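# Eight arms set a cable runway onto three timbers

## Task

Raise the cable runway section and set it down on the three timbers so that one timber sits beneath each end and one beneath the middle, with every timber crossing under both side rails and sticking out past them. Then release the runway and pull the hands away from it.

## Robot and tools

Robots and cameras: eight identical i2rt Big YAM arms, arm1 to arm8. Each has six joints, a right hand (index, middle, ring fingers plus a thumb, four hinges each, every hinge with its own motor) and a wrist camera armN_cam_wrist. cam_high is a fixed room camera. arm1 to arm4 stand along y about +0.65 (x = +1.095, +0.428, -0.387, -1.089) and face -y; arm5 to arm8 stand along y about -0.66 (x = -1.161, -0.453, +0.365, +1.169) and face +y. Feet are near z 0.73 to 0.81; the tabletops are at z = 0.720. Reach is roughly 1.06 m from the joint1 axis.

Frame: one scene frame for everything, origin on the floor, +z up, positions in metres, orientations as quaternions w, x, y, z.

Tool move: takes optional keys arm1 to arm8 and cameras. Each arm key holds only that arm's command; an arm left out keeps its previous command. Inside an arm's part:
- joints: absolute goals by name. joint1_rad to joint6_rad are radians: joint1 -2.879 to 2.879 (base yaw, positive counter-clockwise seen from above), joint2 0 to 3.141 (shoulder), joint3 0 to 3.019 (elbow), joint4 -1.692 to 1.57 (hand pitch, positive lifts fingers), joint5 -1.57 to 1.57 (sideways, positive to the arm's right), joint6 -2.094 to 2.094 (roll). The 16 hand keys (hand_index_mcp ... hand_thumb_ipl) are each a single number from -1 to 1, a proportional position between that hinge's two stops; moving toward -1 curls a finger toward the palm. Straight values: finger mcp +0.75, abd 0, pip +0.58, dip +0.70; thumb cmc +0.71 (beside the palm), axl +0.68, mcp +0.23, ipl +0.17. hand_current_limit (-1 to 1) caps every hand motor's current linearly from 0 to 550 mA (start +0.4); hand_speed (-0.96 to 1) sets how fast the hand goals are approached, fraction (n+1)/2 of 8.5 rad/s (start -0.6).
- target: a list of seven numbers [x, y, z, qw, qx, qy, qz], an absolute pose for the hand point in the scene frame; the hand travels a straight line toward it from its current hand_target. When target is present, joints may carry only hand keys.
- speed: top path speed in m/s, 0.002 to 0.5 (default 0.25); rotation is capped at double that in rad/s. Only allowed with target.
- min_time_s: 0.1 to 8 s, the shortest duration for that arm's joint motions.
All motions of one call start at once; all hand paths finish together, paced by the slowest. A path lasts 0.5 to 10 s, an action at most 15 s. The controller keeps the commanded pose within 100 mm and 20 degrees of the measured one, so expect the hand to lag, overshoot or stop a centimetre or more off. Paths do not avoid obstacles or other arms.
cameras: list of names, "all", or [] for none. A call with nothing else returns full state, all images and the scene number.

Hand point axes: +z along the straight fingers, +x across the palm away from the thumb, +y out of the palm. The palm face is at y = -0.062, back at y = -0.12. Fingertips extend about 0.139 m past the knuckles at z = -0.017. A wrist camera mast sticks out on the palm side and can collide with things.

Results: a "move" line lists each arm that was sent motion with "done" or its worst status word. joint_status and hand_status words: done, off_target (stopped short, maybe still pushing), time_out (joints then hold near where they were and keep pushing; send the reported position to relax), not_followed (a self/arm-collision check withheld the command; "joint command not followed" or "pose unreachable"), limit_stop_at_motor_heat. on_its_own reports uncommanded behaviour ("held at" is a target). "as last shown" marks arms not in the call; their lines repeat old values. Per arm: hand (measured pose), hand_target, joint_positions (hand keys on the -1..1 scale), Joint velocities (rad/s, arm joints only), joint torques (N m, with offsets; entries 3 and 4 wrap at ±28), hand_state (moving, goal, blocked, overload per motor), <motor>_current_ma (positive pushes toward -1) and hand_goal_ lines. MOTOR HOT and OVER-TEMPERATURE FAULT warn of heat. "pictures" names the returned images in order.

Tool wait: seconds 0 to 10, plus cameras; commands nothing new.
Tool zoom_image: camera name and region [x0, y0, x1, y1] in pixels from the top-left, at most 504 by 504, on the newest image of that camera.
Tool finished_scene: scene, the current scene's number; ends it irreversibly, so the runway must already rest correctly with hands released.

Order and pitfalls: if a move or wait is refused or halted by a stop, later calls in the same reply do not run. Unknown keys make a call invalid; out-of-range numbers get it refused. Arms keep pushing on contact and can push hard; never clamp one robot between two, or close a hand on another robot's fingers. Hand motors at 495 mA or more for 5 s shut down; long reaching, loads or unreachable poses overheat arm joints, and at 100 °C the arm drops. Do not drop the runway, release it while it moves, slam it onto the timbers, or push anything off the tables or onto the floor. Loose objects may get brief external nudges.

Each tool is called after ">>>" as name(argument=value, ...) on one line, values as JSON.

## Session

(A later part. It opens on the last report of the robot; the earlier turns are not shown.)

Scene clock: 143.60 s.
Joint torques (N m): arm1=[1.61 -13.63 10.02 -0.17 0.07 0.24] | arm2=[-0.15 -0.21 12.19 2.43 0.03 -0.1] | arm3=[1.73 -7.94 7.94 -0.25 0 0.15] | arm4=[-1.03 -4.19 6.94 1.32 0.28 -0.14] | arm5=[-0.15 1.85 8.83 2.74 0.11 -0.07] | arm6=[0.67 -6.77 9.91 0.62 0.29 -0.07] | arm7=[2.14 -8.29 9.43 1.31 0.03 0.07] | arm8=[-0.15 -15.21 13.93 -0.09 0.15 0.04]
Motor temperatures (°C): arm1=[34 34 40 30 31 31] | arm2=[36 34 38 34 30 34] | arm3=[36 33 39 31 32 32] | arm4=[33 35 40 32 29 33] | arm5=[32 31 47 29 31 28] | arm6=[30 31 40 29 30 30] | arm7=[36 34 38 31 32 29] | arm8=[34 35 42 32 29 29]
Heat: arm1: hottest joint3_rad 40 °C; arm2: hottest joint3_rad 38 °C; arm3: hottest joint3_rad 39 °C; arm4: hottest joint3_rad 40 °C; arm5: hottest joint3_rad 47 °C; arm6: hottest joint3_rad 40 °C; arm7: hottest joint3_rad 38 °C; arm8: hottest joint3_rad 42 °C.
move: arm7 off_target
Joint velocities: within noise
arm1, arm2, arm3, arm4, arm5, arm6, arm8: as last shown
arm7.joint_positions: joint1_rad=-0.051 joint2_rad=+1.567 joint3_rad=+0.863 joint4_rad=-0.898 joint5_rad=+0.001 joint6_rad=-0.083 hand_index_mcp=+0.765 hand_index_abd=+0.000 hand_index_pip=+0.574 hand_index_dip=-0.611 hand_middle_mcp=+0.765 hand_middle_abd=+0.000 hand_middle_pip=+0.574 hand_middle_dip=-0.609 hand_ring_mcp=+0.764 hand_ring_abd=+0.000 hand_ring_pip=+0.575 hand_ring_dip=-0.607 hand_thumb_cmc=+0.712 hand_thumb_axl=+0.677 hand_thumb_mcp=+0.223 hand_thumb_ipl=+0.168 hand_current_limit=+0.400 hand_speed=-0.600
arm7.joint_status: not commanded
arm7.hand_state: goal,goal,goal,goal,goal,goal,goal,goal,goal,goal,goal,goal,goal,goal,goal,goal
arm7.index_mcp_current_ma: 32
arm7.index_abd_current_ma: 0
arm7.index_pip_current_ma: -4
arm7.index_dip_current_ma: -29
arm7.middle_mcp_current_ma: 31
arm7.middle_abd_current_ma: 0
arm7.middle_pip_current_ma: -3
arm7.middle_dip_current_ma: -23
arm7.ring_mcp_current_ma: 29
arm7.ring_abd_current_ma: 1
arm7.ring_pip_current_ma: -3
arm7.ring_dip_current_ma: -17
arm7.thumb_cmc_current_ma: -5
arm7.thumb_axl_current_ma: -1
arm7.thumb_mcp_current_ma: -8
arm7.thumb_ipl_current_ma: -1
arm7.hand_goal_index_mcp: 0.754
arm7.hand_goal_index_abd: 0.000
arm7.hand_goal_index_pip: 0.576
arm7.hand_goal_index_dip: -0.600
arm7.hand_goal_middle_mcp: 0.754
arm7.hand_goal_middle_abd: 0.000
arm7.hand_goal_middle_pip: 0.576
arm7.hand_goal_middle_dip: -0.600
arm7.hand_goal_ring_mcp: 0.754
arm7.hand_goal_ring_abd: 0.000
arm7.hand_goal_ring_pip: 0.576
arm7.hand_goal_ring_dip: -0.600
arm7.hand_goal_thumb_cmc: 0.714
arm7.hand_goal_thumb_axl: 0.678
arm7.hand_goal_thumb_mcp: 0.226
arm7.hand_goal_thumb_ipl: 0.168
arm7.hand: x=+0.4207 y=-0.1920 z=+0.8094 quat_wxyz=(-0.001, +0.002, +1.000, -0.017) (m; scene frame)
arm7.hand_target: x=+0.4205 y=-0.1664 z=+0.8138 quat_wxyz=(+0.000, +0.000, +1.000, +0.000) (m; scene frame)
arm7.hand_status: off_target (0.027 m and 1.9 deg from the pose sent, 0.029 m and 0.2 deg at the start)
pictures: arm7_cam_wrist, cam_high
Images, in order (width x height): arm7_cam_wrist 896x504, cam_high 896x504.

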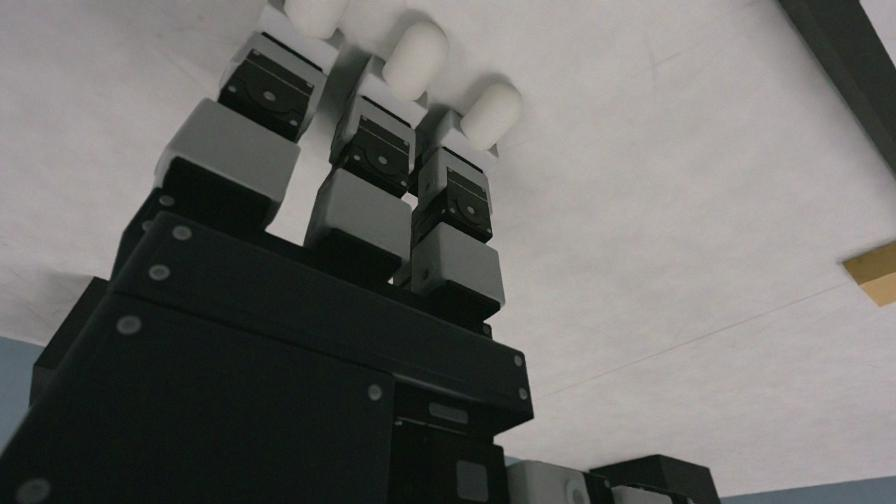

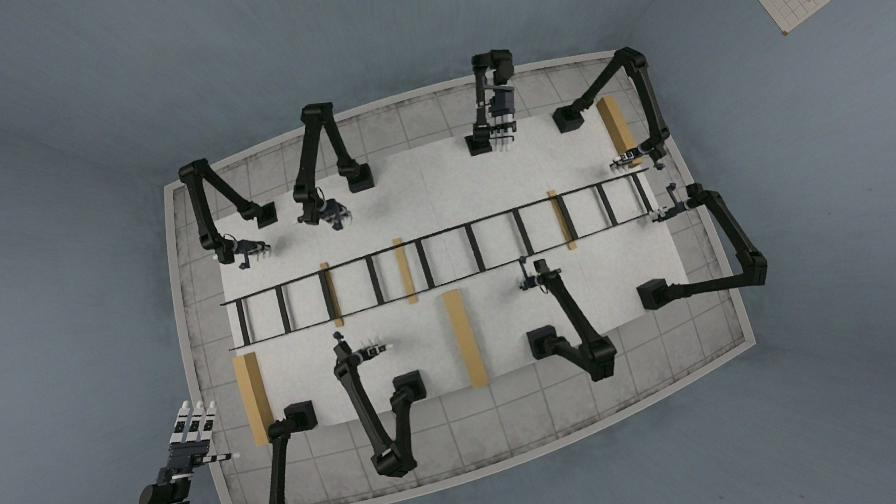

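>>> move(arm7={"target":[0.4206,-0.165,0.835,0,0,1,0],"speed":0.1})

>>> move(arm7={"target":[0.4206,-0.150,0.826,0,0,1,0],"speed":0.1}, cameras=["arm7_cam_wrist"])

Scene clock: 151.57 s.
Joint torques (N m): arm1=[1.79 -13.39 10.04 -0.02 0.05 0.23] | arm2=[-0.91 -0.38 12.22 2.52 0.11 -0.12] | arm3=[1.79 -8.12 7.95 -0.23 -0.01 0.15] | arm4=[-1.03 -4.25 6.97 1.32 0.28 -0.14] | arm5=[-0.21 1.38 8.83 2.78 0.06 -0.09] | arm6=[0.73 -6.77 9.92 0.62 0.29 -0.07] | arm7=[2.02 -12.04 8.79 0.13 0.02 0.06] | arm8=[0.5 -14.86 13.98 -0.12 0.12 0.02]
Motor temperatures (°C): arm1=[34 34 40 29 31 31] | arm2=[36 34 38 34 30 34] | arm3=[36 33 39 31 32 32] | arm4=[33 35 40 32 29 33] | arm5=[32 31 47 29 31 28] | arm6=[30 31 40 29 30 30] | arm7=[36 35 38 31 32 29] | arm8=[34 35 42 32 29 29]
Heat: arm1: hottest joint3_rad 40 °C; arm2: hottest joint3_rad 38 °C; arm3: hottest joint3_rad 39 °C; arm4: hottest joint3_rad 40 °C; arm5: hottest joint3_rad 47 °C; arm6: hottest joint3_rad 40 °C; arm7: hottest joint3_rad 38 °C; arm8: hottest joint3_rad 42 °C.
move: arm7 off_target
Joint velocities: within noise
arm1, arm2, arm3, arm4, arm5, arm6, arm8: as last shown
arm7.joint_positions: joint1_rad=-0.051 joint2_rad=+1.569 joint3_rad=+0.901 joint4_rad=-0.932 joint5_rad=+0.001 joint6_rad=-0.083 hand_index_mcp=+0.755 hand_index_abd=+0.000 hand_index_pip=+0.575 hand_index_dip=-0.603 hand_middle_mcp=+0.755 hand_middle_abd=+0.000 hand_middle_pip=+0.575 hand_middle_dip=-0.602 hand_ring_mcp=+0.755 hand_ring_abd=+0.000 hand_ring_pip=+0.575 hand_ring_dip=-0.602 hand_thumb_cmc=+0.712 hand_thumb_axl=+0.677 hand_thumb_mcp=+0.223 hand_thumb_ipl=+0.168 hand_current_limit=+0.400 hand_speed=-0.600
arm7.joint_status: not commanded
arm7.hand_state: goal,goal,goal,goal,goal,goal,goal,goal,goal,goal,goal,goal,goal,goal,goal,goal
arm7.index_mcp_current_ma: 2
arm7.index_abd_current_ma: 0
arm7.index_pip_current_ma: -2
arm7.index_dip_current_ma: -5
arm7.middle_mcp_current_ma: 2
arm7.middle_abd_current_ma: 0
arm7.middle_pip_current_ma: -2
arm7.middle_dip_current_ma: -5
arm7.ring_mcp_current_ma: 1
arm7.ring_abd_current_ma: 1
arm7.ring_pip_current_ma: -1
arm7.ring_dip_current_ma: -5
arm7.thumb_cmc_current_ma: -4
arm7.thumb_axl_current_ma: -1
arm7.thumb_mcp_current_ma: -8
arm7.thumb_ipl_current_ma: -1
arm7.hand_goal_index_mcp: 0.754
arm7.hand_goal_index_abd: 0.000
arm7.hand_goal_index_pip: 0.576
arm7.hand_goal_index_dip: -0.600
arm7.hand_goal_middle_mcp: 0.754
arm7.hand_goal_middle_abd: 0.000
arm7.hand_goal_middle_pip: 0.576
arm7.hand_goal_middle_dip: -0.600
arm7.hand_goal_ring_mcp: 0.754
arm7.hand_goal_ring_abd: 0.000
arm7.hand_goal_ring_pip: 0.576
arm7.hand_goal_ring_dip: -0.600
arm7.hand_goal_thumb_cmc: 0.714
arm7.hand_goal_thumb_axl: 0.678
arm7.hand_goal_thumb_mcp: 0.226
arm7.hand_goal_thumb_ipl: 0.168
arm7.hand: x=+0.4216 y=-0.1823 z=+0.8202 quat_wxyz=(-0.001, +0.002, +1.000, -0.015) (m; scene frame)
arm7.hand_target: x=+0.4206 y=-0.1656 z=+0.8352 quat_wxyz=(+0.000, +0.000, +1.000, +0.000) (m; scene frame)
arm7.hand_status: off_target (0.023 m and 1.8 deg from the pose sent, 0.037 m and 1.9 deg at the start)
pictures: none

Scene clock: 152.63 s.
Joint torques (N m): arm1=[1.61 -13.04 9.99 -0.05 0.07 0.21] | arm2=[-0.38 -0.26 12.36 2.4 0.04 -0.1] | arm3=[1.67 -8.06 7.94 -0.27 -0.01 0.13] | arm4=[-1.03 -4.19 6.95 1.31 0.28 -0.15] | arm5=[-0.56 1.26 8.7 2.95 0.13 -0.08] | arm6=[0.85 -6.77 9.87 0.61 0.29 -0.08] | arm7=[2.32 -10.81 8.91 0.88 0.02 0.09] | arm8=[0.73 -16.09 13.72 -0.35 0.12 -0.01]
Motor temperatures (°C): arm1=[34 34 40 29 31 31] | arm2=[36 34 38 34 30 34] | arm3=[36 33 39 31 32 32] | arm4=[33 35 40 32 29 33] | arm5=[32 31 47 29 31 28] | arm6=[30 31 40 29 30 30] | arm7=[36 35 38 31 32 29] | arm8=[34 35 42 32 29 29]
Heat: arm1: hottest joint3_rad 40 °C; arm2: hottest joint3_rad 38 °C; arm3: hottest joint3_rad 39 °C; arm4: hottest joint3_rad 40 °C; arm5: hottest joint3_rad 47 °C; arm6: hottest joint3_rad 40 °C; arm7: hottest joint3_rad 38 °C; arm8: hottest joint3_rad 42 °C.
move: arm7 off_target
Joint velocities: within noise
arm1, arm2, arm3, arm4, arm5, arm6, arm8: as last shown
arm7.joint_positions: joint1_rad=-0.051 joint2_rad=+1.598 joint3_rad=+0.933 joint4_rad=-0.932 joint5_rad=+0.001 joint6_rad=-0.083 hand_index_mcp=+0.755 hand_index_abd=+0.000 hand_index_pip=+0.575 hand_index_dip=-0.603 hand_middle_mcp=+0.755 hand_middle_abd=+0.000 hand_middle_pip=+0.575 hand_middle_dip=-0.602 hand_ring_mcp=+0.755 hand_ring_abd=+0.000 hand_ring_pip=+0.575 hand_ring_dip=-0.602 hand_thumb_cmc=+0.712 hand_thumb_axl=+0.677 hand_thumb_mcp=+0.223 hand_thumb_ipl=+0.168 hand_current_limit=+0.400 hand_speed=-0.600
arm7.joint_status: not commanded
arm7.hand_state: goal,goal,goal,goal,goal,goal,goal,goal,goal,goal,goal,goal,goal,goal,goal,goal
arm7.index_mcp_current_ma: 2
arm7.index_abd_current_ma: 0
arm7.index_pip_current_ma: -2
arm7.index_dip_current_ma: -5
arm7.middle_mcp_current_ma: 2
arm7.middle_abd_current_ma: 0
arm7.middle_pip_current_ma: -2
arm7.middle_dip_current_ma: -5
arm7.ring_mcp_current_ma: 1
arm7.ring_abd_current_ma: 1
arm7.ring_pip_current_ma: -1
arm7.ring_dip_current_ma: -5
arm7.thumb_cmc_current_ma: -4
arm7.thumb_axl_current_ma: -1
arm7.thumb_mcp_current_ma: -8
arm7.thumb_ipl_current_ma: -1
arm7.hand_goal_index_mcp: 0.754
arm7.hand_goal_index_abd: 0.000
arm7.hand_goal_index_pip: 0.576
arm7.hand_goal_index_dip: -0.600
arm7.hand_goal_middle_mcp: 0.754
arm7.hand_goal_middle_abd: 0.000
arm7.hand_goal_middle_pip: 0.576
arm7.hand_goal_middle_dip: -0.600
arm7.hand_goal_ring_mcp: 0.754
arm7.hand_goal_ring_abd: 0.000
arm7.hand_goal_ring_pip: 0.576
arm7.hand_goal_ring_dip: -0.600
arm7.hand_goal_thumb_cmc: 0.714
arm7.hand_goal_thumb_axl: 0.678
arm7.hand_goal_thumb_mcp: 0.226
arm7.hand_goal_thumb_ipl: 0.168
arm7.hand: x=+0.4225 y=-0.1699 z=+0.8190 quat_wxyz=(-0.001, +0.001, +1.000, -0.014) (m; scene frame)
arm7.hand_target: x=+0.4205 y=-0.1507 z=+0.8264 quat_wxyz=(+0.000, +0.000, +1.000, +0.000) (m; scene frame)
arm7.hand_status: off_target (0.021 m and 1.6 deg from the pose sent, 0.033 m and 1.8 deg at the start)
pictures: arm7_cam_wrist
Images, in order (width x height): arm7_cam_wrist 896x504.

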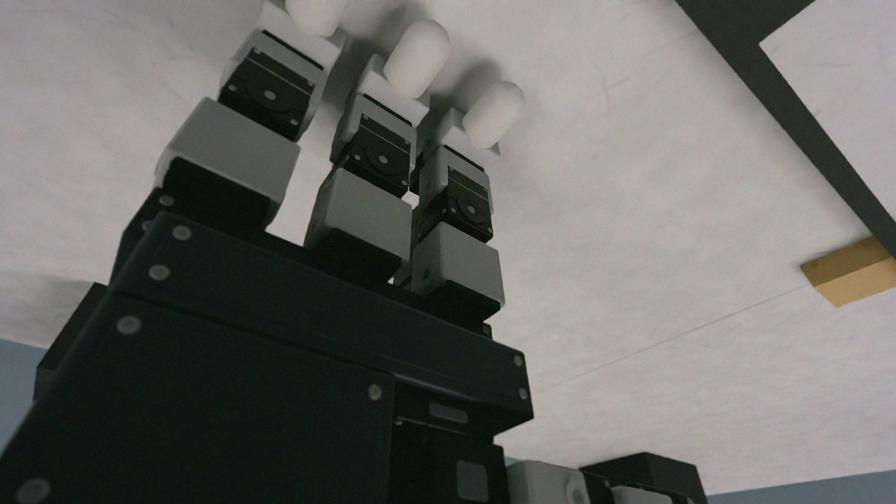

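>>> move(arm7={"target":[0.4206,-0.125,0.821,0,0,1,0],"speed":0.05}, cameras=["arm7_cam_wrist"])

Scene clock: 154.83 s.
Joint torques (N m): arm1=[1.79 -13.39 10.03 -0.02 0.06 0.2] | arm2=[-0.26 -0.26 12.27 2.39 0.09 -0.13] | arm3=[1.9 -8.12 7.95 -0.25 -0.01 0.14] | arm4=[-0.97 -4.19 6.94 1.29 0.28 -0.14] | arm5=[0.44 1.73 8.79 2.81 0.1 -0.09] | arm6=[0.91 -6.71 9.87 0.59 0.29 -0.08] | arm7=[2.43 -11.75 8.98 0.66 0.02 0.11] | arm8=[0.97 -15.79 14.09 -0.32 0.11 0.05]
Motor temperatures (°C): arm1=[34 35 40 29 31 31] | arm2=[36 34 38 34 30 34] | arm3=[36 33 39 31 32 32] | arm4=[33 35 40 32 29 33] | arm5=[32 31 47 29 31 28] | arm6=[30 31 40 29 30 30] | arm7=[36 35 39 31 32 29] | arm8=[34 35 42 32 29 29]
Heat: arm1: hottest joint3_rad 40 °C; arm2: hottest joint3_rad 38 °C; arm3: hottest joint3_rad 39 °C; arm4: hottest joint3_rad 40 °C; arm5: hottest joint3_rad 47 °C; arm6: hottest joint3_rad 40 °C; arm7: hottest joint3_rad 39 °C; arm8: hottest joint3_rad 42 °C.
move: arm7 off_target
Joint velocities: within noise
arm1.joint_positions: joint1_rad=+0.212 joint2_rad=+1.633 joint3_rad=+1.289 joint4_rad=-1.254 joint5_rad=+0.002 joint6_rad=+0.237 hand_index_mcp=+0.752 hand_index_abd=-0.003 hand_index_pip=+0.573 hand_index_dip=-0.577 hand_middle_mcp=+0.751 hand_middle_abd=-0.003 hand_middle_pip=+0.574 hand_middle_dip=-0.577 hand_ring_mcp=+0.752 hand_ring_abd=-0.003 hand_ring_pip=+0.574 hand_ring_dip=-0.577 hand_thumb_cmc=+0.714 hand_thumb_axl=+0.677 hand_thumb_mcp=+0.222 hand_thumb_ipl=+0.168 hand_current_limit=+0.400 hand_speed=-0.600
arm1.joint_status: not commanded
arm1.hand_state: goal,goal,goal,goal,goal,goal,goal,goal,goal,goal,goal,goal,goal,goal,goal,goal
arm1.index_mcp_current_ma: -5
arm1.index_abd_current_ma: -6
arm1.index_pip_current_ma: -5
arm1.index_dip_current_ma: 7
arm1.middle_mcp_current_ma: -5
arm1.middle_abd_current_ma: -5
arm1.middle_pip_current_ma: -5
arm1.middle_dip_current_ma: 7
arm1.ring_mcp_current_ma: -5
arm1.ring_abd_current_ma: -5
arm1.ring_pip_current_ma: -4
arm1.ring_dip_current_ma: 6
arm1.thumb_cmc_current_ma: -1
arm1.thumb_axl_current_ma: -1
arm1.thumb_mcp_current_ma: -12
arm1.thumb_ipl_current_ma: -1
arm1.hand_goal_index_mcp: 0.754
arm1.hand_goal_index_abd: 0.000
arm1.hand_goal_index_pip: 0.576
arm1.hand_goal_index_dip: -0.580
arm1.hand_goal_middle_mcp: 0.754
arm1.hand_goal_middle_abd: 0.000
arm1.hand_goal_middle_pip: 0.576
arm1.hand_goal_middle_dip: -0.580
arm1.hand_goal_ring_mcp: 0.754
arm1.hand_goal_ring_abd: 0.000
arm1.hand_goal_ring_pip: 0.576
arm1.hand_goal_ring_dip: -0.580
arm1.hand_goal_thumb_cmc: 0.714
arm1.hand_goal_thumb_axl: 0.678
arm1.hand_goal_thumb_mcp: 0.226
arm1.hand_goal_thumb_ipl: 0.168
arm1.hand: x=+1.1831 y=+0.1107 z=+0.9349 quat_wxyz=(-0.014, +1.000, +0.002, -0.003) (m; scene frame)
arm1.hand_target: x=+1.1898 y=+0.1005 z=+0.9500 quat_wxyz=(+0.000, +1.000, +0.000, +0.000) (m; scene frame)
arm1.hand_status: not commanded
arm2.joint_positions: joint1_rad=-0.203 joint2_rad=+0.637 joint3_rad=+1.344 joint4_rad=-1.264 joint5_rad=-0.037 joint6_rad=+1.147 hand_index_mcp=+0.754 hand_index_abd=+0.000 hand_index_pip=+0.577 hand_index_dip=+0.696 hand_middle_mcp=+0.754 hand_middle_abd=+0.000 hand_middle_pip=+0.577 hand_middle_dip=+0.696 hand_ring_mcp=+0.754 hand_ring_abd=+0.000 hand_ring_pip=+0.577 hand_ring_dip=+0.696 hand_thumb_cmc=+0.714 hand_thumb_axl=+0.677 hand_thumb_mcp=+0.226 hand_thumb_ipl=+0.168 hand_current_limit=+0.400 hand_speed=-0.600
arm2.joint_status: not commanded
arm2.hand_state: goal,goal,goal,goal,goal,goal,goal,goal,goal,goal,goal,goal,goal,goal,goal,goal
arm2.index_mcp_current_ma: 0
arm2.index_abd_current_ma: 0
arm2.index_pip_current_ma: 0
arm2.index_dip_current_ma: 0
arm2.middle_mcp_current_ma: 0
arm2.middle_abd_current_ma: 0
arm2.middle_pip_current_ma: 0
arm2.middle_dip_current_ma: 0
arm2.ring_mcp_current_ma: 0
arm2.ring_abd_current_ma: 0
arm2.ring_pip_current_ma: 0
arm2.ring_dip_current_ma: 0
arm2.thumb_cmc_current_ma: 0
arm2.thumb_axl_current_ma: 0
arm2.thumb_mcp_current_ma: 0
arm2.thumb_ipl_current_ma: 0
arm2.hand_goal_index_mcp: 0.754
arm2.hand_goal_index_abd: 0.000
arm2.hand_goal_index_pip: 0.576
arm2.hand_goal_index_dip: 0.696
arm2.hand_goal_middle_mcp: 0.754
arm2.hand_goal_middle_abd: 0.000
arm2.hand_goal_middle_pip: 0.576
arm2.hand_goal_middle_dip: 0.696
arm2.hand_goal_ring_mcp: 0.754
arm2.hand_goal_ring_abd: 0.000
arm2.hand_goal_ring_pip: 0.576
arm2.hand_goal_ring_dip: 0.696
arm2.hand_goal_thumb_cmc: 0.714
arm2.hand_goal_thumb_axl: 0.678
arm2.hand_goal_thumb_mcp: 0.226
arm2.hand_goal_thumb_ipl: 0.168
arm2.hand: x=+0.2905 y=+0.4217 z=+1.2742 quat_wxyz=(+0.433, +0.679, -0.545, +0.234) (m; scene frame)
arm2.hand_target: x=+0.2911 y=+0.4248 z=+1.2909 quat_wxyz=(+0.447, +0.673, -0.539, +0.240) (m; scene frame)
arm2.hand_status: not commanded
arm3, arm4, arm6: as last shown
arm5.joint_positions: joint1_rad=+0.115 joint2_rad=+0.597 joint3_rad=+1.368 joint4_rad=-1.306 joint5_rad=-0.003 joint6_rad=+1.073 hand_index_mcp=+0.755 hand_index_abd=+0.000 hand_index_pip=+0.577 hand_index_dip=+0.696 hand_middle_mcp=+0.755 hand_middle_abd=+0.000 hand_middle_pip=+0.577 hand_middle_dip=+0.696 hand_ring_mcp=+0.755 hand_ring_abd=+0.000 hand_ring_pip=+0.577 hand_ring_dip=+0.696 hand_thumb_cmc=+0.715 hand_thumb_axl=+0.677 hand_thumb_mcp=+0.226 hand_thumb_ipl=+0.168 hand_current_limit=+0.400 hand_speed=-0.600
arm5.joint_status: not commanded
arm5.hand_state: goal,goal,goal,goal,goal,goal,goal,goal,goal,goal,goal,goal,goal,goal,goal,goal
arm5.index_mcp_current_ma: 1
arm5.index_abd_current_ma: 0
arm5.index_pip_current_ma: 0
arm5.index_dip_current_ma: 0
arm5.middle_mcp_current_ma: 1
arm5.middle_abd_current_ma: 0
arm5.middle_pip_current_ma: 0
arm5.middle_dip_current_ma: 0
arm5.ring_mcp_current_ma: 1
arm5.ring_abd_current_ma: 0
arm5.ring_pip_current_ma: 0
arm5.ring_dip_current_ma: 0
arm5.thumb_cmc_current_ma: 1
arm5.thumb_axl_current_ma: 0
arm5.thumb_mcp_current_ma: 0
arm5.thumb_ipl_current_ma: 0
arm5.hand_goal_index_mcp: 0.754
arm5.hand_goal_index_abd: 0.000
arm5.hand_goal_index_pip: 0.576
arm5.hand_goal_index_dip: 0.696
arm5.hand_goal_middle_mcp: 0.754
arm5.hand_goal_middle_abd: 0.000
arm5.hand_goal_middle_pip: 0.576
arm5.hand_goal_middle_dip: 0.696
arm5.hand_goal_ring_mcp: 0.754
arm5.hand_goal_ring_abd: 0.000
arm5.hand_goal_ring_pip: 0.576
arm5.hand_goal_ring_dip: 0.696
arm5.hand_goal_thumb_cmc: 0.714
arm5.hand_goal_thumb_axl: 0.678
arm5.hand_goal_thumb_mcp: 0.226
arm5.hand_goal_thumb_ipl: 0.168
arm5.hand: x=-1.0991 y=-0.4079 z=+1.3450 quat_wxyz=(-0.265, +0.413, +0.765, +0.417) (m; scene frame)
arm5.hand_target: x=-1.0990 y=-0.4111 z=+1.3552 quat_wxyz=(-0.271, +0.411, +0.760, +0.425) (m; scene frame)
arm5.hand_status: not commanded
arm7.joint_positions: joint1_rad=-0.047 joint2_rad=+1.659 joint3_rad=+1.001 joint4_rad=-0.932 joint5_rad=+0.001 joint6_rad=-0.081 hand_index_mcp=+0.755 hand_index_abd=+0.000 hand_index_pip=+0.575 hand_index_dip=-0.603 hand_middle_mcp=+0.755 hand_middle_abd=+0.000 hand_middle_pip=+0.575 hand_middle_dip=-0.602 hand_ring_mcp=+0.755 hand_ring_abd=+0.000 hand_ring_pip=+0.575 hand_ring_dip=-0.602 hand_thumb_cmc=+0.712 hand_thumb_axl=+0.677 hand_thumb_mcp=+0.223 hand_thumb_ipl=+0.168 hand_current_limit=+0.400 hand_speed=-0.600
arm7.joint_status: not commanded
arm7.hand_state: goal,goal,goal,goal,goal,goal,goal,goal,goal,goal,goal,goal,goal,goal,goal,goal
arm7.index_mcp_current_ma: 2
arm7.index_abd_current_ma: 0
arm7.index_pip_current_ma: -2
arm7.index_dip_current_ma: -5
arm7.middle_mcp_current_ma: 2
arm7.middle_abd_current_ma: 0
arm7.middle_pip_current_ma: -2
arm7.middle_dip_current_ma: -5
arm7.ring_mcp_current_ma: 1
arm7.ring_abd_current_ma: 1
arm7.ring_pip_current_ma: -1
arm7.ring_dip_current_ma: -5
arm7.thumb_cmc_current_ma: -4
arm7.thumb_axl_current_ma: -1
arm7.thumb_mcp_current_ma: -8
arm7.thumb_ipl_current_ma: -1
arm7.hand_goal_index_mcp: 0.754
arm7.hand_goal_index_abd: 0.000
arm7.hand_goal_index_pip: 0.576
arm7.hand_goal_index_dip: -0.600
arm7.hand_goal_middle_mcp: 0.754
arm7.hand_goal_middle_abd: 0.000
arm7.hand_goal_middle_pip: 0.576
arm7.hand_goal_middle_dip: -0.600
arm7.hand_goal_ring_mcp: 0.754
arm7.hand_goal_ring_abd: 0.000
arm7.hand_goal_ring_pip: 0.576
arm7.hand_goal_ring_dip: -0.600
arm7.hand_goal_thumb_cmc: 0.714
arm7.hand_goal_thumb_axl: 0.678
arm7.hand_goal_thumb_mcp: 0.226
arm7.hand_goal_thumb_ipl: 0.168
arm7.hand: x=+0.4227 y=-0.1437 z=+0.8159 quat_wxyz=(+0.000, +0.000, +1.000, -0.011) (m; scene frame)
arm7.hand_target: x=+0.4204 y=-0.1257 z=+0.8213 quat_wxyz=(+0.000, +0.000, +1.000, +0.000) (m; scene frame)
arm7.hand_status: off_target (0.019 m and 1.2 deg from the pose sent, 0.045 m and 1.6 deg at the start)
arm8.joint_positions: joint1_rad=-0.393 joint2_rad=+1.717 joint3_rad=+1.354 joint4_rad=-1.259 joint5_rad=+0.012 joint6_rad=-0.348 hand_index_mcp=+0.749 hand_index_abd=+0.003 hand_index_pip=+0.573 hand_index_dip=-0.582 hand_middle_mcp=+0.749 hand_middle_abd=+0.003 hand_middle_pip=+0.573 hand_middle_dip=-0.577 hand_ring_mcp=+0.752 hand_ring_abd=+0.002 hand_ring_pip=+0.574 hand_ring_dip=-0.577 hand_thumb_cmc=+0.715 hand_thumb_axl=+0.677 hand_thumb_mcp=+0.223 hand_thumb_ipl=+0.168 hand_current_limit=+0.400 hand_speed=-0.600
arm8.joint_status: not commanded
arm8.hand_state: goal,goal,goal,goal,goal,goal,goal,goal,goal,goal,goal,goal,goal,goal,goal,goal
arm8.index_mcp_current_ma: -4
arm8.index_abd_current_ma: 1
arm8.index_pip_current_ma: -2
arm8.index_dip_current_ma: -1
arm8.middle_mcp_current_ma: -4
arm8.middle_abd_current_ma: 2
arm8.middle_pip_current_ma: -2
arm8.middle_dip_current_ma: 2
arm8.ring_mcp_current_ma: -1
arm8.ring_abd_current_ma: 1
arm8.ring_pip_current_ma: -1
arm8.ring_dip_current_ma: 2
arm8.thumb_cmc_current_ma: 0
arm8.thumb_axl_current_ma: 0
arm8.thumb_mcp_current_ma: -2
arm8.thumb_ipl_current_ma: 0
arm8.hand_goal_index_mcp: 0.754
arm8.hand_goal_index_abd: 0.000
arm8.hand_goal_index_pip: 0.576
arm8.hand_goal_index_dip: -0.580
arm8.hand_goal_middle_mcp: 0.754
arm8.hand_goal_middle_abd: 0.000
arm8.hand_goal_middle_pip: 0.576
arm8.hand_goal_middle_dip: -0.580
arm8.hand_goal_ring_mcp: 0.754
arm8.hand_goal_ring_abd: 0.000
arm8.hand_goal_ring_pip: 0.576
arm8.hand_goal_ring_dip: -0.580
arm8.hand_goal_thumb_cmc: 0.714
arm8.hand_goal_thumb_axl: 0.678
arm8.hand_goal_thumb_mcp: 0.226
arm8.hand_goal_thumb_ipl: 0.168
arm8.hand: x=+1.3619 y=-0.1148 z=+0.9234 quat_wxyz=(-0.009, -0.001, +1.000, -0.022) (m; scene frame)
arm8.hand_target: x=+1.3721 y=-0.1012 z=+0.9501 quat_wxyz=(+0.000, +0.000, +1.000, +0.000) (m; scene frame)
arm8.hand_status: not commanded
pictures: arm7_cam_wrist
Images, in order (width x height): arm7_cam_wrist 896x504.

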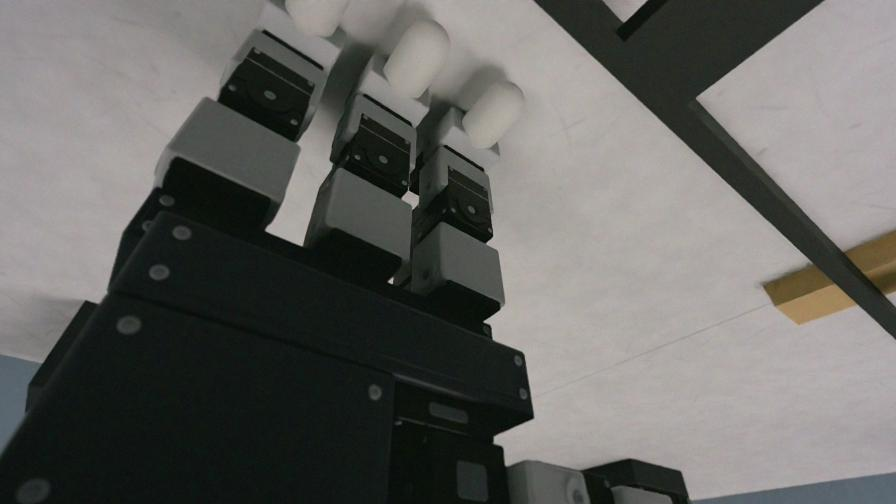

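>>> move(arm7={"target":[0.4206,-0.115,0.8175,0,0,1,0],"speed":0.05}, cameras=["arm7_cam_wrist"])

Scene clock: 156.40 s.
Joint torques (N m): arm1=[1.73 -13.63 10.15 -0.13 0.05 0.22] | arm2=[-0.56 -0.21 12.12 2.59 0.06 -0.17] | arm3=[1.79 -7.94 7.94 -0.21 -0.01 0.14] | arm4=[-0.97 -4.13 6.95 1.31 0.28 -0.14] | arm5=[-0.09 1.73 8.64 2.85 0.19 -0.09] | arm6=[0.79 -6.71 9.92 0.59 0.3 -0.07] | arm7=[2.32 -12.22 8.95 0.76 0.02 0.13] | arm8=[0.09 -16.03 14.09 -0.35 0.14 0.03]
Motor temperatures (°C): arm1=[34 35 41 29 31 31] | arm2=[36 34 38 34 30 34] | arm3=[36 33 39 31 32 32] | arm4=[33 35 40 32 29 33] | arm5=[32 31 48 29 31 28] | arm6=[30 31 40 29 30 30] | arm7=[36 35 39 31 32 29] | arm8=[34 36 42 32 29 29]
Heat: arm1: hottest joint3_rad 41 °C; arm2: hottest joint3_rad 38 °C; arm3: hottest joint3_rad 39 °C; arm4: hottest joint3_rad 40 °C; arm5: hottest joint3_rad 48 °C; arm6: hottest joint3_rad 40 °C; arm7: hottest joint3_rad 39 °C; arm8: hottest joint3_rad 42 °C.
move: arm7 off_target
Joint velocities: within noise
arm1, arm2, arm5, arm8: as last shown
arm3.joint_positions: joint1_rad=-0.326 joint2_rad=+1.180 joint3_rad=+1.138 joint4_rad=-1.514 joint5_rad=+0.013 joint6_rad=-0.346 hand_index_mcp=+0.754 hand_index_abd=+0.001 hand_index_pip=+0.577 hand_index_dip=-0.583 hand_middle_mcp=+0.754 hand_middle_abd=+0.001 hand_middle_pip=+0.577 hand_middle_dip=-0.582 hand_ring_mcp=+0.754 hand_ring_abd=+0.001 hand_ring_pip=+0.577 hand_ring_dip=-0.582 hand_thumb_cmc=+0.715 hand_thumb_axl=+0.677 hand_thumb_mcp=+0.224 hand_thumb_ipl=+0.168 hand_current_limit=+0.400 hand_speed=-0.600
arm3.joint_status: not commanded
arm3.hand_state: goal,goal,goal,goal,goal,goal,goal,goal,goal,goal,goal,goal,goal,goal,goal,goal
arm3.index_mcp_current_ma: 0
arm3.index_abd_current_ma: 0
arm3.index_pip_current_ma: 0
arm3.index_dip_current_ma: 0
arm3.middle_mcp_current_ma: 0
arm3.middle_abd_current_ma: 0
arm3.middle_pip_current_ma: 0
arm3.middle_dip_current_ma: 0
arm3.ring_mcp_current_ma: 0
arm3.ring_abd_current_ma: 0
arm3.ring_pip_current_ma: 0
arm3.ring_dip_current_ma: 0
arm3.thumb_cmc_current_ma: 0
arm3.thumb_axl_current_ma: 0
arm3.thumb_mcp_current_ma: -1
arm3.thumb_ipl_current_ma: 0
arm3.hand_goal_index_mcp: 0.754
arm3.hand_goal_index_abd: 0.000
arm3.hand_goal_index_pip: 0.576
arm3.hand_goal_index_dip: -0.580
arm3.hand_goal_middle_mcp: 0.754
arm3.hand_goal_middle_abd: 0.000
arm3.hand_goal_middle_pip: 0.576
arm3.hand_goal_middle_dip: -0.580
arm3.hand_goal_ring_mcp: 0.754
arm3.hand_goal_ring_abd: 0.000
arm3.hand_goal_ring_pip: 0.576
arm3.hand_goal_ring_dip: -0.580
arm3.hand_goal_thumb_cmc: 0.714
arm3.hand_goal_thumb_axl: 0.678
arm3.hand_goal_thumb_mcp: 0.226
arm3.hand_goal_thumb_ipl: 0.168
arm3.hand: x=-0.5241 y=+0.2672 z=+1.0228 quat_wxyz=(+0.006, +1.000, +0.002, -0.003) (m; scene frame)
arm3.hand_target: x=-0.5201 y=+0.2699 z=+1.0201 quat_wxyz=(+0.000, +1.000, +0.000, +0.000) (m; scene frame)
arm3.hand_status: not commanded
arm4.joint_positions: joint1_rad=+0.019 joint2_rad=+1.099 joint3_rad=+0.948 joint4_rad=-1.421 joint5_rad=-0.015 joint6_rad=+0.076 hand_index_mcp=+0.755 hand_index_abd=+0.001 hand_index_pip=+0.577 hand_index_dip=-0.576 hand_middle_mcp=+0.755 hand_middle_abd=+0.001 hand_middle_pip=+0.577 hand_middle_dip=-0.577 hand_ring_mcp=+0.755 hand_ring_abd=+0.001 hand_ring_pip=+0.577 hand_ring_dip=-0.577 hand_thumb_cmc=+0.716 hand_thumb_axl=+0.677 hand_thumb_mcp=+0.224 hand_thumb_ipl=+0.168 hand_current_limit=+0.400 hand_speed=-0.600
arm4.joint_status: not commanded
arm4.hand_state: goal,goal,goal,goal,goal,goal,goal,goal,goal,goal,goal,goal,goal,goal,goal,goal
arm4.index_mcp_current_ma: 0
arm4.index_abd_current_ma: 0
arm4.index_pip_current_ma: 0
arm4.index_dip_current_ma: 2
arm4.middle_mcp_current_ma: 0
arm4.middle_abd_current_ma: 0
arm4.middle_pip_current_ma: 0
arm4.middle_dip_current_ma: 1
arm4.ring_mcp_current_ma: 0
arm4.ring_abd_current_ma: 0
arm4.ring_pip_current_ma: 0
arm4.ring_dip_current_ma: 2
arm4.thumb_cmc_current_ma: 1
arm4.thumb_axl_current_ma: 0
arm4.thumb_mcp_current_ma: -2
arm4.thumb_ipl_current_ma: 0
arm4.hand_goal_index_mcp: 0.754
arm4.hand_goal_index_abd: 0.000
arm4.hand_goal_index_pip: 0.576
arm4.hand_goal_index_dip: -0.580
arm4.hand_goal_middle_mcp: 0.754
arm4.hand_goal_middle_abd: 0.000
arm4.hand_goal_middle_pip: 0.576
arm4.hand_goal_middle_dip: -0.580
arm4.hand_goal_ring_mcp: 0.754
arm4.hand_goal_ring_abd: 0.000
arm4.hand_goal_ring_pip: 0.576
arm4.hand_goal_ring_dip: -0.580
arm4.hand_goal_thumb_cmc: 0.714
arm4.hand_goal_thumb_axl: 0.678
arm4.hand_goal_thumb_mcp: 0.226
arm4.hand_goal_thumb_ipl: 0.168
arm4.hand: x=-1.0940 y=+0.2732 z=+0.9234 quat_wxyz=(+0.000, +1.000, -0.011, +0.002) (m; scene frame)
arm4.hand_target: x=-1.0901 y=+0.2701 z=+0.9201 quat_wxyz=(+0.000, +1.000, +0.000, +0.000) (m; scene frame)
arm4.hand_status: not commanded
arm6.joint_positions: joint1_rad=+0.342 joint2_rad=+1.264 joint3_rad=+0.895 joint4_rad=-1.243 joint5_rad=-0.004 joint6_rad=+0.385 hand_index_mcp=+0.755 hand_index_abd=+0.001 hand_index_pip=+0.577 hand_index_dip=-0.577 hand_middle_mcp=+0.755 hand_middle_abd=+0.001 hand_middle_pip=+0.577 hand_middle_dip=-0.577 hand_ring_mcp=+0.755 hand_ring_abd=+0.001 hand_ring_pip=+0.577 hand_ring_dip=-0.577 hand_thumb_cmc=+0.715 hand_thumb_axl=+0.677 hand_thumb_mcp=+0.224 hand_thumb_ipl=+0.168 hand_current_limit=+0.400 hand_speed=-0.600
arm6.joint_status: not commanded
arm6.hand_state: goal,goal,goal,goal,goal,goal,goal,goal,goal,goal,overload,goal,goal,goal,goal,goal
arm6.index_mcp_current_ma: 1
arm6.index_abd_current_ma: 1
arm6.index_pip_current_ma: 1
arm6.index_dip_current_ma: 4
arm6.middle_mcp_current_ma: 1
arm6.middle_abd_current_ma: 1
arm6.middle_pip_current_ma: 1
arm6.middle_dip_current_ma: 5
arm6.ring_mcp_current_ma: 1
arm6.ring_abd_current_ma: 1
arm6.ring_pip_current_ma: 0
arm6.ring_dip_current_ma: 5
arm6.thumb_cmc_current_ma: 2
arm6.thumb_axl_current_ma: -1
arm6.thumb_mcp_current_ma: -4
arm6.thumb_ipl_current_ma: 0
arm6.hand_goal_index_mcp: 0.754
arm6.hand_goal_index_abd: 0.000
arm6.hand_goal_index_pip: 0.576
arm6.hand_goal_index_dip: -0.580
arm6.hand_goal_middle_mcp: 0.754
arm6.hand_goal_middle_abd: 0.000
arm6.hand_goal_middle_pip: 0.576
arm6.hand_goal_middle_dip: -0.580
arm6.hand_goal_ring_mcp: 0.754
arm6.hand_goal_ring_abd: 0.000
arm6.hand_goal_ring_pip: 0.576
arm6.hand_goal_ring_dip: -0.580
arm6.hand_goal_thumb_cmc: 0.714
arm6.hand_goal_thumb_axl: 0.678
arm6.hand_goal_thumb_mcp: 0.226
arm6.hand_goal_thumb_ipl: 0.168
arm6.hand: x=-0.5436 y=-0.2789 z=+0.9109 quat_wxyz=(+0.004, +0.008, +1.000, -0.014) (m; scene frame)
arm6.hand_target: x=-0.5499 y=-0.2703 z=+0.9201 quat_wxyz=(+0.000, +0.000, +1.000, +0.000) (m; scene frame)
arm6.hand_status: not commanded
arm7.joint_positions: joint1_rad=-0.045 joint2_rad=+1.687 joint3_rad=+1.027 joint4_rad=-0.932 joint5_rad=+0.001 joint6_rad=-0.081 hand_index_mcp=+0.755 hand_index_abd=+0.000 hand_index_pip=+0.575 hand_index_dip=-0.603 hand_middle_mcp=+0.755 hand_middle_abd=+0.000 hand_middle_pip=+0.575 hand_middle_dip=-0.602 hand_ring_mcp=+0.755 hand_ring_abd=+0.000 hand_ring_pip=+0.575 hand_ring_dip=-0.602 hand_thumb_cmc=+0.712 hand_thumb_axl=+0.677 hand_thumb_mcp=+0.223 hand_thumb_ipl=+0.168 hand_current_limit=+0.400 hand_speed=-0.600
arm7.joint_status: not commanded
arm7.hand_state: goal,goal,goal,goal,goal,goal,goal,goal,goal,goal,goal,goal,goal,goal,goal,goal
arm7.index_mcp_current_ma: 2
arm7.index_abd_current_ma: 0
arm7.index_pip_current_ma: -2
arm7.index_dip_current_ma: -5
arm7.middle_mcp_current_ma: 2
arm7.middle_abd_current_ma: 0
arm7.middle_pip_current_ma: -2
arm7.middle_dip_current_ma: -5
arm7.ring_mcp_current_ma: 1
arm7.ring_abd_current_ma: 1
arm7.ring_pip_current_ma: -1
arm7.ring_dip_current_ma: -5
arm7.thumb_cmc_current_ma: -4
arm7.thumb_axl_current_ma: -1
arm7.thumb_mcp_current_ma: -8
arm7.thumb_ipl_current_ma: -1
arm7.hand_goal_index_mcp: 0.754
arm7.hand_goal_index_abd: 0.000
arm7.hand_goal_index_pip: 0.576
arm7.hand_goal_index_dip: -0.600
arm7.hand_goal_middle_mcp: 0.754
arm7.hand_goal_middle_abd: 0.000
arm7.hand_goal_middle_pip: 0.576
arm7.hand_goal_middle_dip: -0.600
arm7.hand_goal_ring_mcp: 0.754
arm7.hand_goal_ring_abd: 0.000
arm7.hand_goal_ring_pip: 0.576
arm7.hand_goal_ring_dip: -0.600
arm7.hand_goal_thumb_cmc: 0.714
arm7.hand_goal_thumb_axl: 0.678
arm7.hand_goal_thumb_mcp: 0.226
arm7.hand_goal_thumb_ipl: 0.168
arm7.hand: x=+0.4228 y=-0.1339 z=+0.8127 quat_wxyz=(+0.000, +0.000, +1.000, -0.011) (m; scene frame)
arm7.hand_target: x=+0.4204 y=-0.1158 z=+0.8178 quat_wxyz=(+0.000, +0.000, +1.000, +0.000) (m; scene frame)
arm7.hand_status: off_target (0.020 m and 1.3 deg from the pose sent, 0.029 m and 1.2 deg at the start)
pictures: arm7_cam_wrist
Images, in order (width x height): arm7_cam_wrist 896x504.

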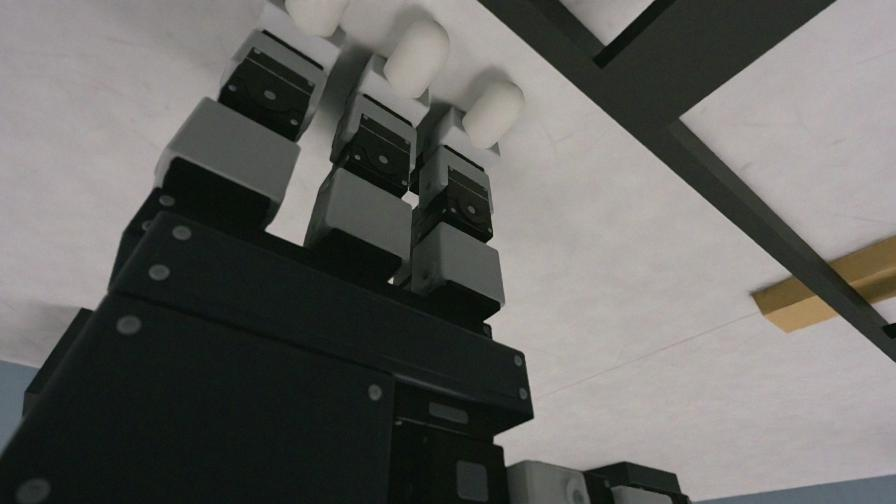

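>>> move(arm7={"target":[0.4206,-0.092,0.8178,0,0,1,0],"speed":0.05}, cameras=["arm7_cam_wrist"])

Scene clock: 157.83 s.
Joint torques (N m): arm1=[2.02 -13.27 10.02 -0.05 0.09 0.21] | arm2=[-0.26 -0.15 12.03 2.33 0.08 -0.16] | arm3=[1.96 -7.94 7.94 -0.25 -0.02 0.15] | arm4=[-0.97 -4.19 6.97 1.32 0.28 -0.14] | arm5=[-0.32 1.73 8.69 3.02 0.14 -0.15] | arm6=[0.79 -6.77 9.85 0.64 0.28 -0.07] | arm7=[2.37 -13.04 9.14 0.24 0.03 0.15] | arm8=[0.67 -14.27 13.86 -0.25 0.16 0.04]
Motor temperatures (°C): arm1=[34 35 41 29 31 31] | arm2=[36 34 38 34 30 34] | arm3=[36 33 39 31 32 32] | arm4=[33 35 40 32 29 33] | arm5=[32 31 48 29 31 28] | arm6=[30 31 40 29 30 30] | arm7=[36 35 39 31 32 29] | arm8=[34 36 43 32 29 29]
Heat: arm1: hottest joint3_rad 41 °C; arm2: hottest joint3_rad 38 °C; arm3: hottest joint3_rad 39 °C; arm4: hottest joint3_rad 40 °C; arm5: hottest joint3_rad 48 °C; arm6: hottest joint3_rad 40 °C; arm7: hottest joint3_rad 39 °C; arm8: hottest joint3_rad 43 °C.
move: arm7 off_target
Joint velocities: within noise
arm1, arm2, arm3, arm4, arm5, arm6, arm8: as last shown
arm7.joint_positions: joint1_rad=-0.042 joint2_rad=+1.736 joint3_rad=+1.098 joint4_rad=-0.940 joint5_rad=+0.001 joint6_rad=-0.077 hand_index_mcp=+0.755 hand_index_abd=+0.000 hand_index_pip=+0.575 hand_index_dip=-0.603 hand_middle_mcp=+0.755 hand_middle_abd=+0.000 hand_middle_pip=+0.575 hand_middle_dip=-0.602 hand_ring_mcp=+0.755 hand_ring_abd=+0.000 hand_ring_pip=+0.575 hand_ring_dip=-0.602 hand_thumb_cmc=+0.712 hand_thumb_axl=+0.677 hand_thumb_mcp=+0.223 hand_thumb_ipl=+0.168 hand_current_limit=+0.400 hand_speed=-0.600
arm7.joint_status: not commanded
arm7.hand_state: goal,goal,goal,goal,goal,goal,goal,goal,goal,goal,goal,goal,goal,goal,goal,goal
arm7.index_mcp_current_ma: 2
arm7.index_abd_current_ma: 0
arm7.index_pip_current_ma: -2
arm7.index_dip_current_ma: -5
arm7.middle_mcp_current_ma: 2
arm7.middle_abd_current_ma: 0
arm7.middle_pip_current_ma: -2
arm7.middle_dip_current_ma: -5
arm7.ring_mcp_current_ma: 1
arm7.ring_abd_current_ma: 1
arm7.ring_pip_current_ma: -1
arm7.ring_dip_current_ma: -5
arm7.thumb_cmc_current_ma: -4
arm7.thumb_axl_current_ma: -1
arm7.thumb_mcp_current_ma: -8
arm7.thumb_ipl_current_ma: -1
arm7.hand_goal_index_mcp: 0.754
arm7.hand_goal_index_abd: 0.000
arm7.hand_goal_index_pip: 0.576
arm7.hand_goal_index_dip: -0.600
arm7.hand_goal_middle_mcp: 0.754
arm7.hand_goal_middle_abd: 0.000
arm7.hand_goal_middle_pip: 0.576
arm7.hand_goal_middle_dip: -0.600
arm7.hand_goal_ring_mcp: 0.754
arm7.hand_goal_ring_abd: 0.000
arm7.hand_goal_ring_pip: 0.576
arm7.hand_goal_ring_dip: -0.600
arm7.hand_goal_thumb_cmc: 0.714
arm7.hand_goal_thumb_axl: 0.678
arm7.hand_goal_thumb_mcp: 0.226
arm7.hand_goal_thumb_ipl: 0.168
arm7.hand: x=+0.4233 y=-0.1073 z=+0.8147 quat_wxyz=(+0.000, +0.000, +1.000, -0.004) (m; scene frame)
arm7.hand_target: x=+0.4205 y=-0.0926 z=+0.8180 quat_wxyz=(+0.000, +0.000, +1.000, +0.000) (m; scene frame)
arm7.hand_status: off_target (0.016 m and 0.5 deg from the pose sent, 0.042 m and 1.3 deg at the start)
pictures: arm7_cam_wrist
Images, in order (width x height): arm7_cam_wrist 896x504.

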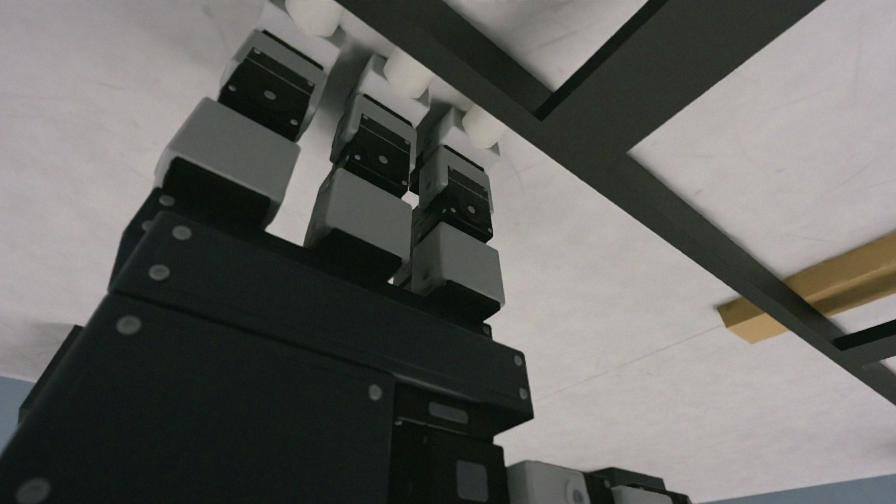

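>>> move(arm7={"target":[0.4206,-0.075,0.8178,0,0,1,0],"speed":0.05}, cameras=["arm7_cam_wrist"])

Scene clock: 159.43 s.
Joint torques (N m): arm1=[1.73 -13.04 10.06 -0.08 0.05 0.2] | arm2=[0.15 -0.03 12.21 2.47 0.07 -0.12] | arm3=[1.67 -8 7.99 -0.23 -0.01 0.15] | arm4=[-1.03 -4.25 6.97 1.31 0.28 -0.15] | arm5=[-0.21 0.79 8.98 2.77 0.09 -0.07] | arm6=[0.73 -6.77 9.89 0.59 0.28 -0.07] | arm7=[2.37 -13.45 9.87 0.68 0.02 0.12] | arm8=[0.26 -14.27 13.82 -0.16 0.12 0.02]
Motor temperatures (°C): arm1=[34 35 41 29 31 31] | arm2=[36 34 38 34 30 34] | arm3=[36 33 39 31 32 32] | arm4=[33 35 40 32 29 33] | arm5=[32 31 48 29 31 28] | arm6=[30 31 40 29 30 30] | arm7=[36 35 39 31 32 29] | arm8=[34 36 43 32 29 29]
Heat: arm1: hottest joint3_rad 41 °C; arm2: hottest joint3_rad 38 °C; arm3: hottest joint3_rad 39 °C; arm4: hottest joint3_rad 40 °C; arm5: hottest joint3_rad 48 °C; arm6: hottest joint3_rad 40 °C; arm7: hottest joint3_rad 39 °C; arm8: hottest joint3_rad 43 °C.
move: arm7 off_target
Joint velocities: within noise
arm1, arm2, arm3, arm4, arm5, arm6, arm8: as last shown
arm7.joint_positions: joint1_rad=-0.040 joint2_rad=+1.768 joint3_rad=+1.142 joint4_rad=-0.968 joint5_rad=+0.001 joint6_rad=-0.074 hand_index_mcp=+0.758 hand_index_abd=+0.000 hand_index_pip=+0.576 hand_index_dip=-0.604 hand_middle_mcp=+0.758 hand_middle_abd=+0.000 hand_middle_pip=+0.576 hand_middle_dip=-0.602 hand_ring_mcp=+0.757 hand_ring_abd=+0.000 hand_ring_pip=+0.576 hand_ring_dip=-0.602 hand_thumb_cmc=+0.712 hand_thumb_axl=+0.677 hand_thumb_mcp=+0.223 hand_thumb_ipl=+0.168 hand_current_limit=+0.400 hand_speed=-0.600
arm7.joint_status: not commanded
arm7.hand_state: goal,goal,goal,goal,goal,goal,goal,goal,goal,goal,goal,goal,goal,goal,goal,goal
arm7.index_mcp_current_ma: 11
arm7.index_abd_current_ma: 0
arm7.index_pip_current_ma: 0
arm7.index_dip_current_ma: -8
arm7.middle_mcp_current_ma: 9
arm7.middle_abd_current_ma: 0
arm7.middle_pip_current_ma: 0
arm7.middle_dip_current_ma: -5
arm7.ring_mcp_current_ma: 6
arm7.ring_abd_current_ma: 1
arm7.ring_pip_current_ma: 0
arm7.ring_dip_current_ma: -3
arm7.thumb_cmc_current_ma: -4
arm7.thumb_axl_current_ma: -1
arm7.thumb_mcp_current_ma: -8
arm7.thumb_ipl_current_ma: -1
arm7.hand_goal_index_mcp: 0.754
arm7.hand_goal_index_abd: 0.000
arm7.hand_goal_index_pip: 0.576
arm7.hand_goal_index_dip: -0.600
arm7.hand_goal_middle_mcp: 0.754
arm7.hand_goal_middle_abd: 0.000
arm7.hand_goal_middle_pip: 0.576
arm7.hand_goal_middle_dip: -0.600
arm7.hand_goal_ring_mcp: 0.754
arm7.hand_goal_ring_abd: 0.000
arm7.hand_goal_ring_pip: 0.576
arm7.hand_goal_ring_dip: -0.600
arm7.hand_goal_thumb_cmc: 0.714
arm7.hand_goal_thumb_axl: 0.678
arm7.hand_goal_thumb_mcp: 0.226
arm7.hand_goal_thumb_ipl: 0.168
arm7.hand: x=+0.4235 y=-0.0975 z=+0.8121 quat_wxyz=(+0.000, +0.001, +1.000, -0.013) (m; scene frame)
arm7.hand_target: x=+0.4204 y=-0.0761 z=+0.8181 quat_wxyz=(+0.000, +0.000, +1.000, +0.000) (m; scene frame)
arm7.hand_status: off_target (0.023 m and 1.5 deg from the pose sent, 0.032 m and 0.5 deg at the start)
pictures: arm7_cam_wrist
Images, in order (width x height): arm7_cam_wrist 896x504.

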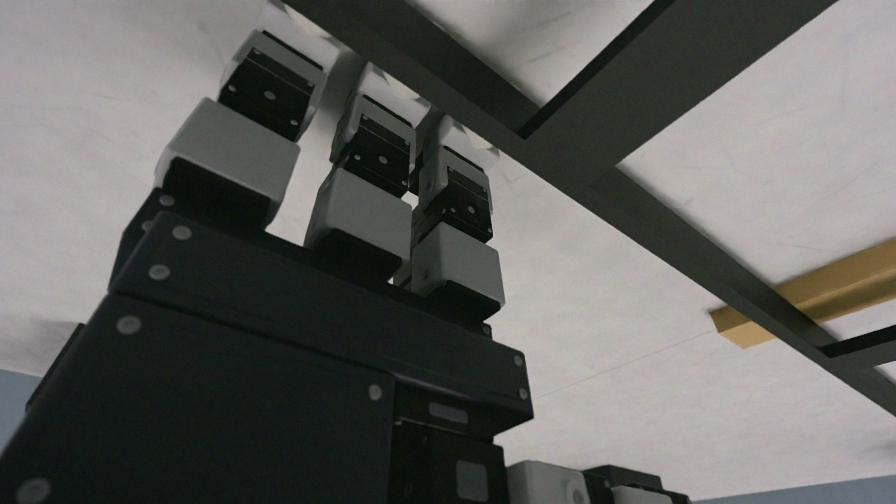

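>>> move(arm7={"target":[0.4206,-0.062,0.822,0,0,1,0],"speed":0.05}, cameras=["arm7_cam_wrist"])

Scene clock: 160.77 s.
Joint torques (N m): arm1=[1.67 -13.33 10.1 -0.05 0.05 0.22] | arm2=[-0.44 -0.5 12.38 2.39 0.08 -0.14] | arm3=[1.9 -8.06 7.91 -0.27 0 0.15] | arm4=[-1.03 -4.25 6.97 1.32 0.28 -0.14] | arm5=[0.67 1.79 8.75 2.73 0.12 -0.1] | arm6=[0.85 -6.77 9.94 0.58 0.29 -0.08] | arm7=[2.43 -13.74 10.69 1.02 0.02 0.12] | arm8=[-0.73 -15.79 14.05 -0.34 0.18 0.03]
Motor temperatures (°C): arm1=[34 35 41 29 31 31] | arm2=[36 34 38 34 30 34] | arm3=[36 33 39 31 32 32] | arm4=[33 35 40 32 29 33] | arm5=[32 31 48 29 31 28] | arm6=[30 31 40 29 30 30] | arm7=[36 35 39 31 32 29] | arm8=[34 36 43 32 29 29]
Heat: arm1: hottest joint3_rad 41 °C; arm2: hottest joint3_rad 38 °C; arm3: hottest joint3_rad 39 °C; arm4: hottest joint3_rad 40 °C; arm5: hottest joint3_rad 48 °C; arm6: hottest joint3_rad 40 °C; arm7: hottest joint3_rad 39 °C; arm8: hottest joint3_rad 43 °C.
move: arm7 off_target
Joint velocities: within noise
arm1, arm2, arm3, arm4, arm5, arm6, arm8: as last shown
arm7.joint_positions: joint1_rad=-0.039 joint2_rad=+1.787 joint3_rad=+1.175 joint4_rad=-1.006 joint5_rad=+0.001 joint6_rad=-0.072 hand_index_mcp=+0.767 hand_index_abd=+0.000 hand_index_pip=+0.577 hand_index_dip=-0.604 hand_middle_mcp=+0.767 hand_middle_abd=+0.000 hand_middle_pip=+0.577 hand_middle_dip=-0.602 hand_ring_mcp=+0.765 hand_ring_abd=+0.000 hand_ring_pip=+0.579 hand_ring_dip=-0.602 hand_thumb_cmc=+0.712 hand_thumb_axl=+0.677 hand_thumb_mcp=+0.223 hand_thumb_ipl=+0.168 hand_current_limit=+0.400 hand_speed=-0.600
arm7.joint_status: not commanded
arm7.hand_state: goal,goal,goal,goal,goal,goal,goal,goal,goal,goal,goal,goal,goal,goal,goal,goal
arm7.index_mcp_current_ma: 40
arm7.index_abd_current_ma: 0
arm7.index_pip_current_ma: 3
arm7.index_dip_current_ma: -8
arm7.middle_mcp_current_ma: 38
arm7.middle_abd_current_ma: 0
arm7.middle_pip_current_ma: 3
arm7.middle_dip_current_ma: -5
arm7.ring_mcp_current_ma: 31
arm7.ring_abd_current_ma: 1
arm7.ring_pip_current_ma: 6
arm7.ring_dip_current_ma: -3
arm7.thumb_cmc_current_ma: -4
arm7.thumb_axl_current_ma: -1
arm7.thumb_mcp_current_ma: -8
arm7.thumb_ipl_current_ma: -1
arm7.hand_goal_index_mcp: 0.754
arm7.hand_goal_index_abd: 0.000
arm7.hand_goal_index_pip: 0.576
arm7.hand_goal_index_dip: -0.600
arm7.hand_goal_middle_mcp: 0.754
arm7.hand_goal_middle_abd: 0.000
arm7.hand_goal_middle_pip: 0.576
arm7.hand_goal_middle_dip: -0.600
arm7.hand_goal_ring_mcp: 0.754
arm7.hand_goal_ring_abd: 0.000
arm7.hand_goal_ring_pip: 0.576
arm7.hand_goal_ring_dip: -0.600
arm7.hand_goal_thumb_cmc: 0.714
arm7.hand_goal_thumb_axl: 0.678
arm7.hand_goal_thumb_mcp: 0.226
arm7.hand_goal_thumb_ipl: 0.168
arm7.hand: x=+0.4231 y=-0.0936 z=+0.8118 quat_wxyz=(-0.001, +0.001, +1.000, -0.025) (m; scene frame)
arm7.hand_target: x=+0.4203 y=-0.0638 z=+0.8230 quat_wxyz=(+0.000, +0.000, +1.000, +0.000) (m; scene frame)
arm7.hand_status: off_target (0.033 m and 2.8 deg from the pose sent, 0.037 m and 1.5 deg at the start)
pictures: arm7_cam_wrist
Images, in order (width x height): arm7_cam_wrist 896x504.

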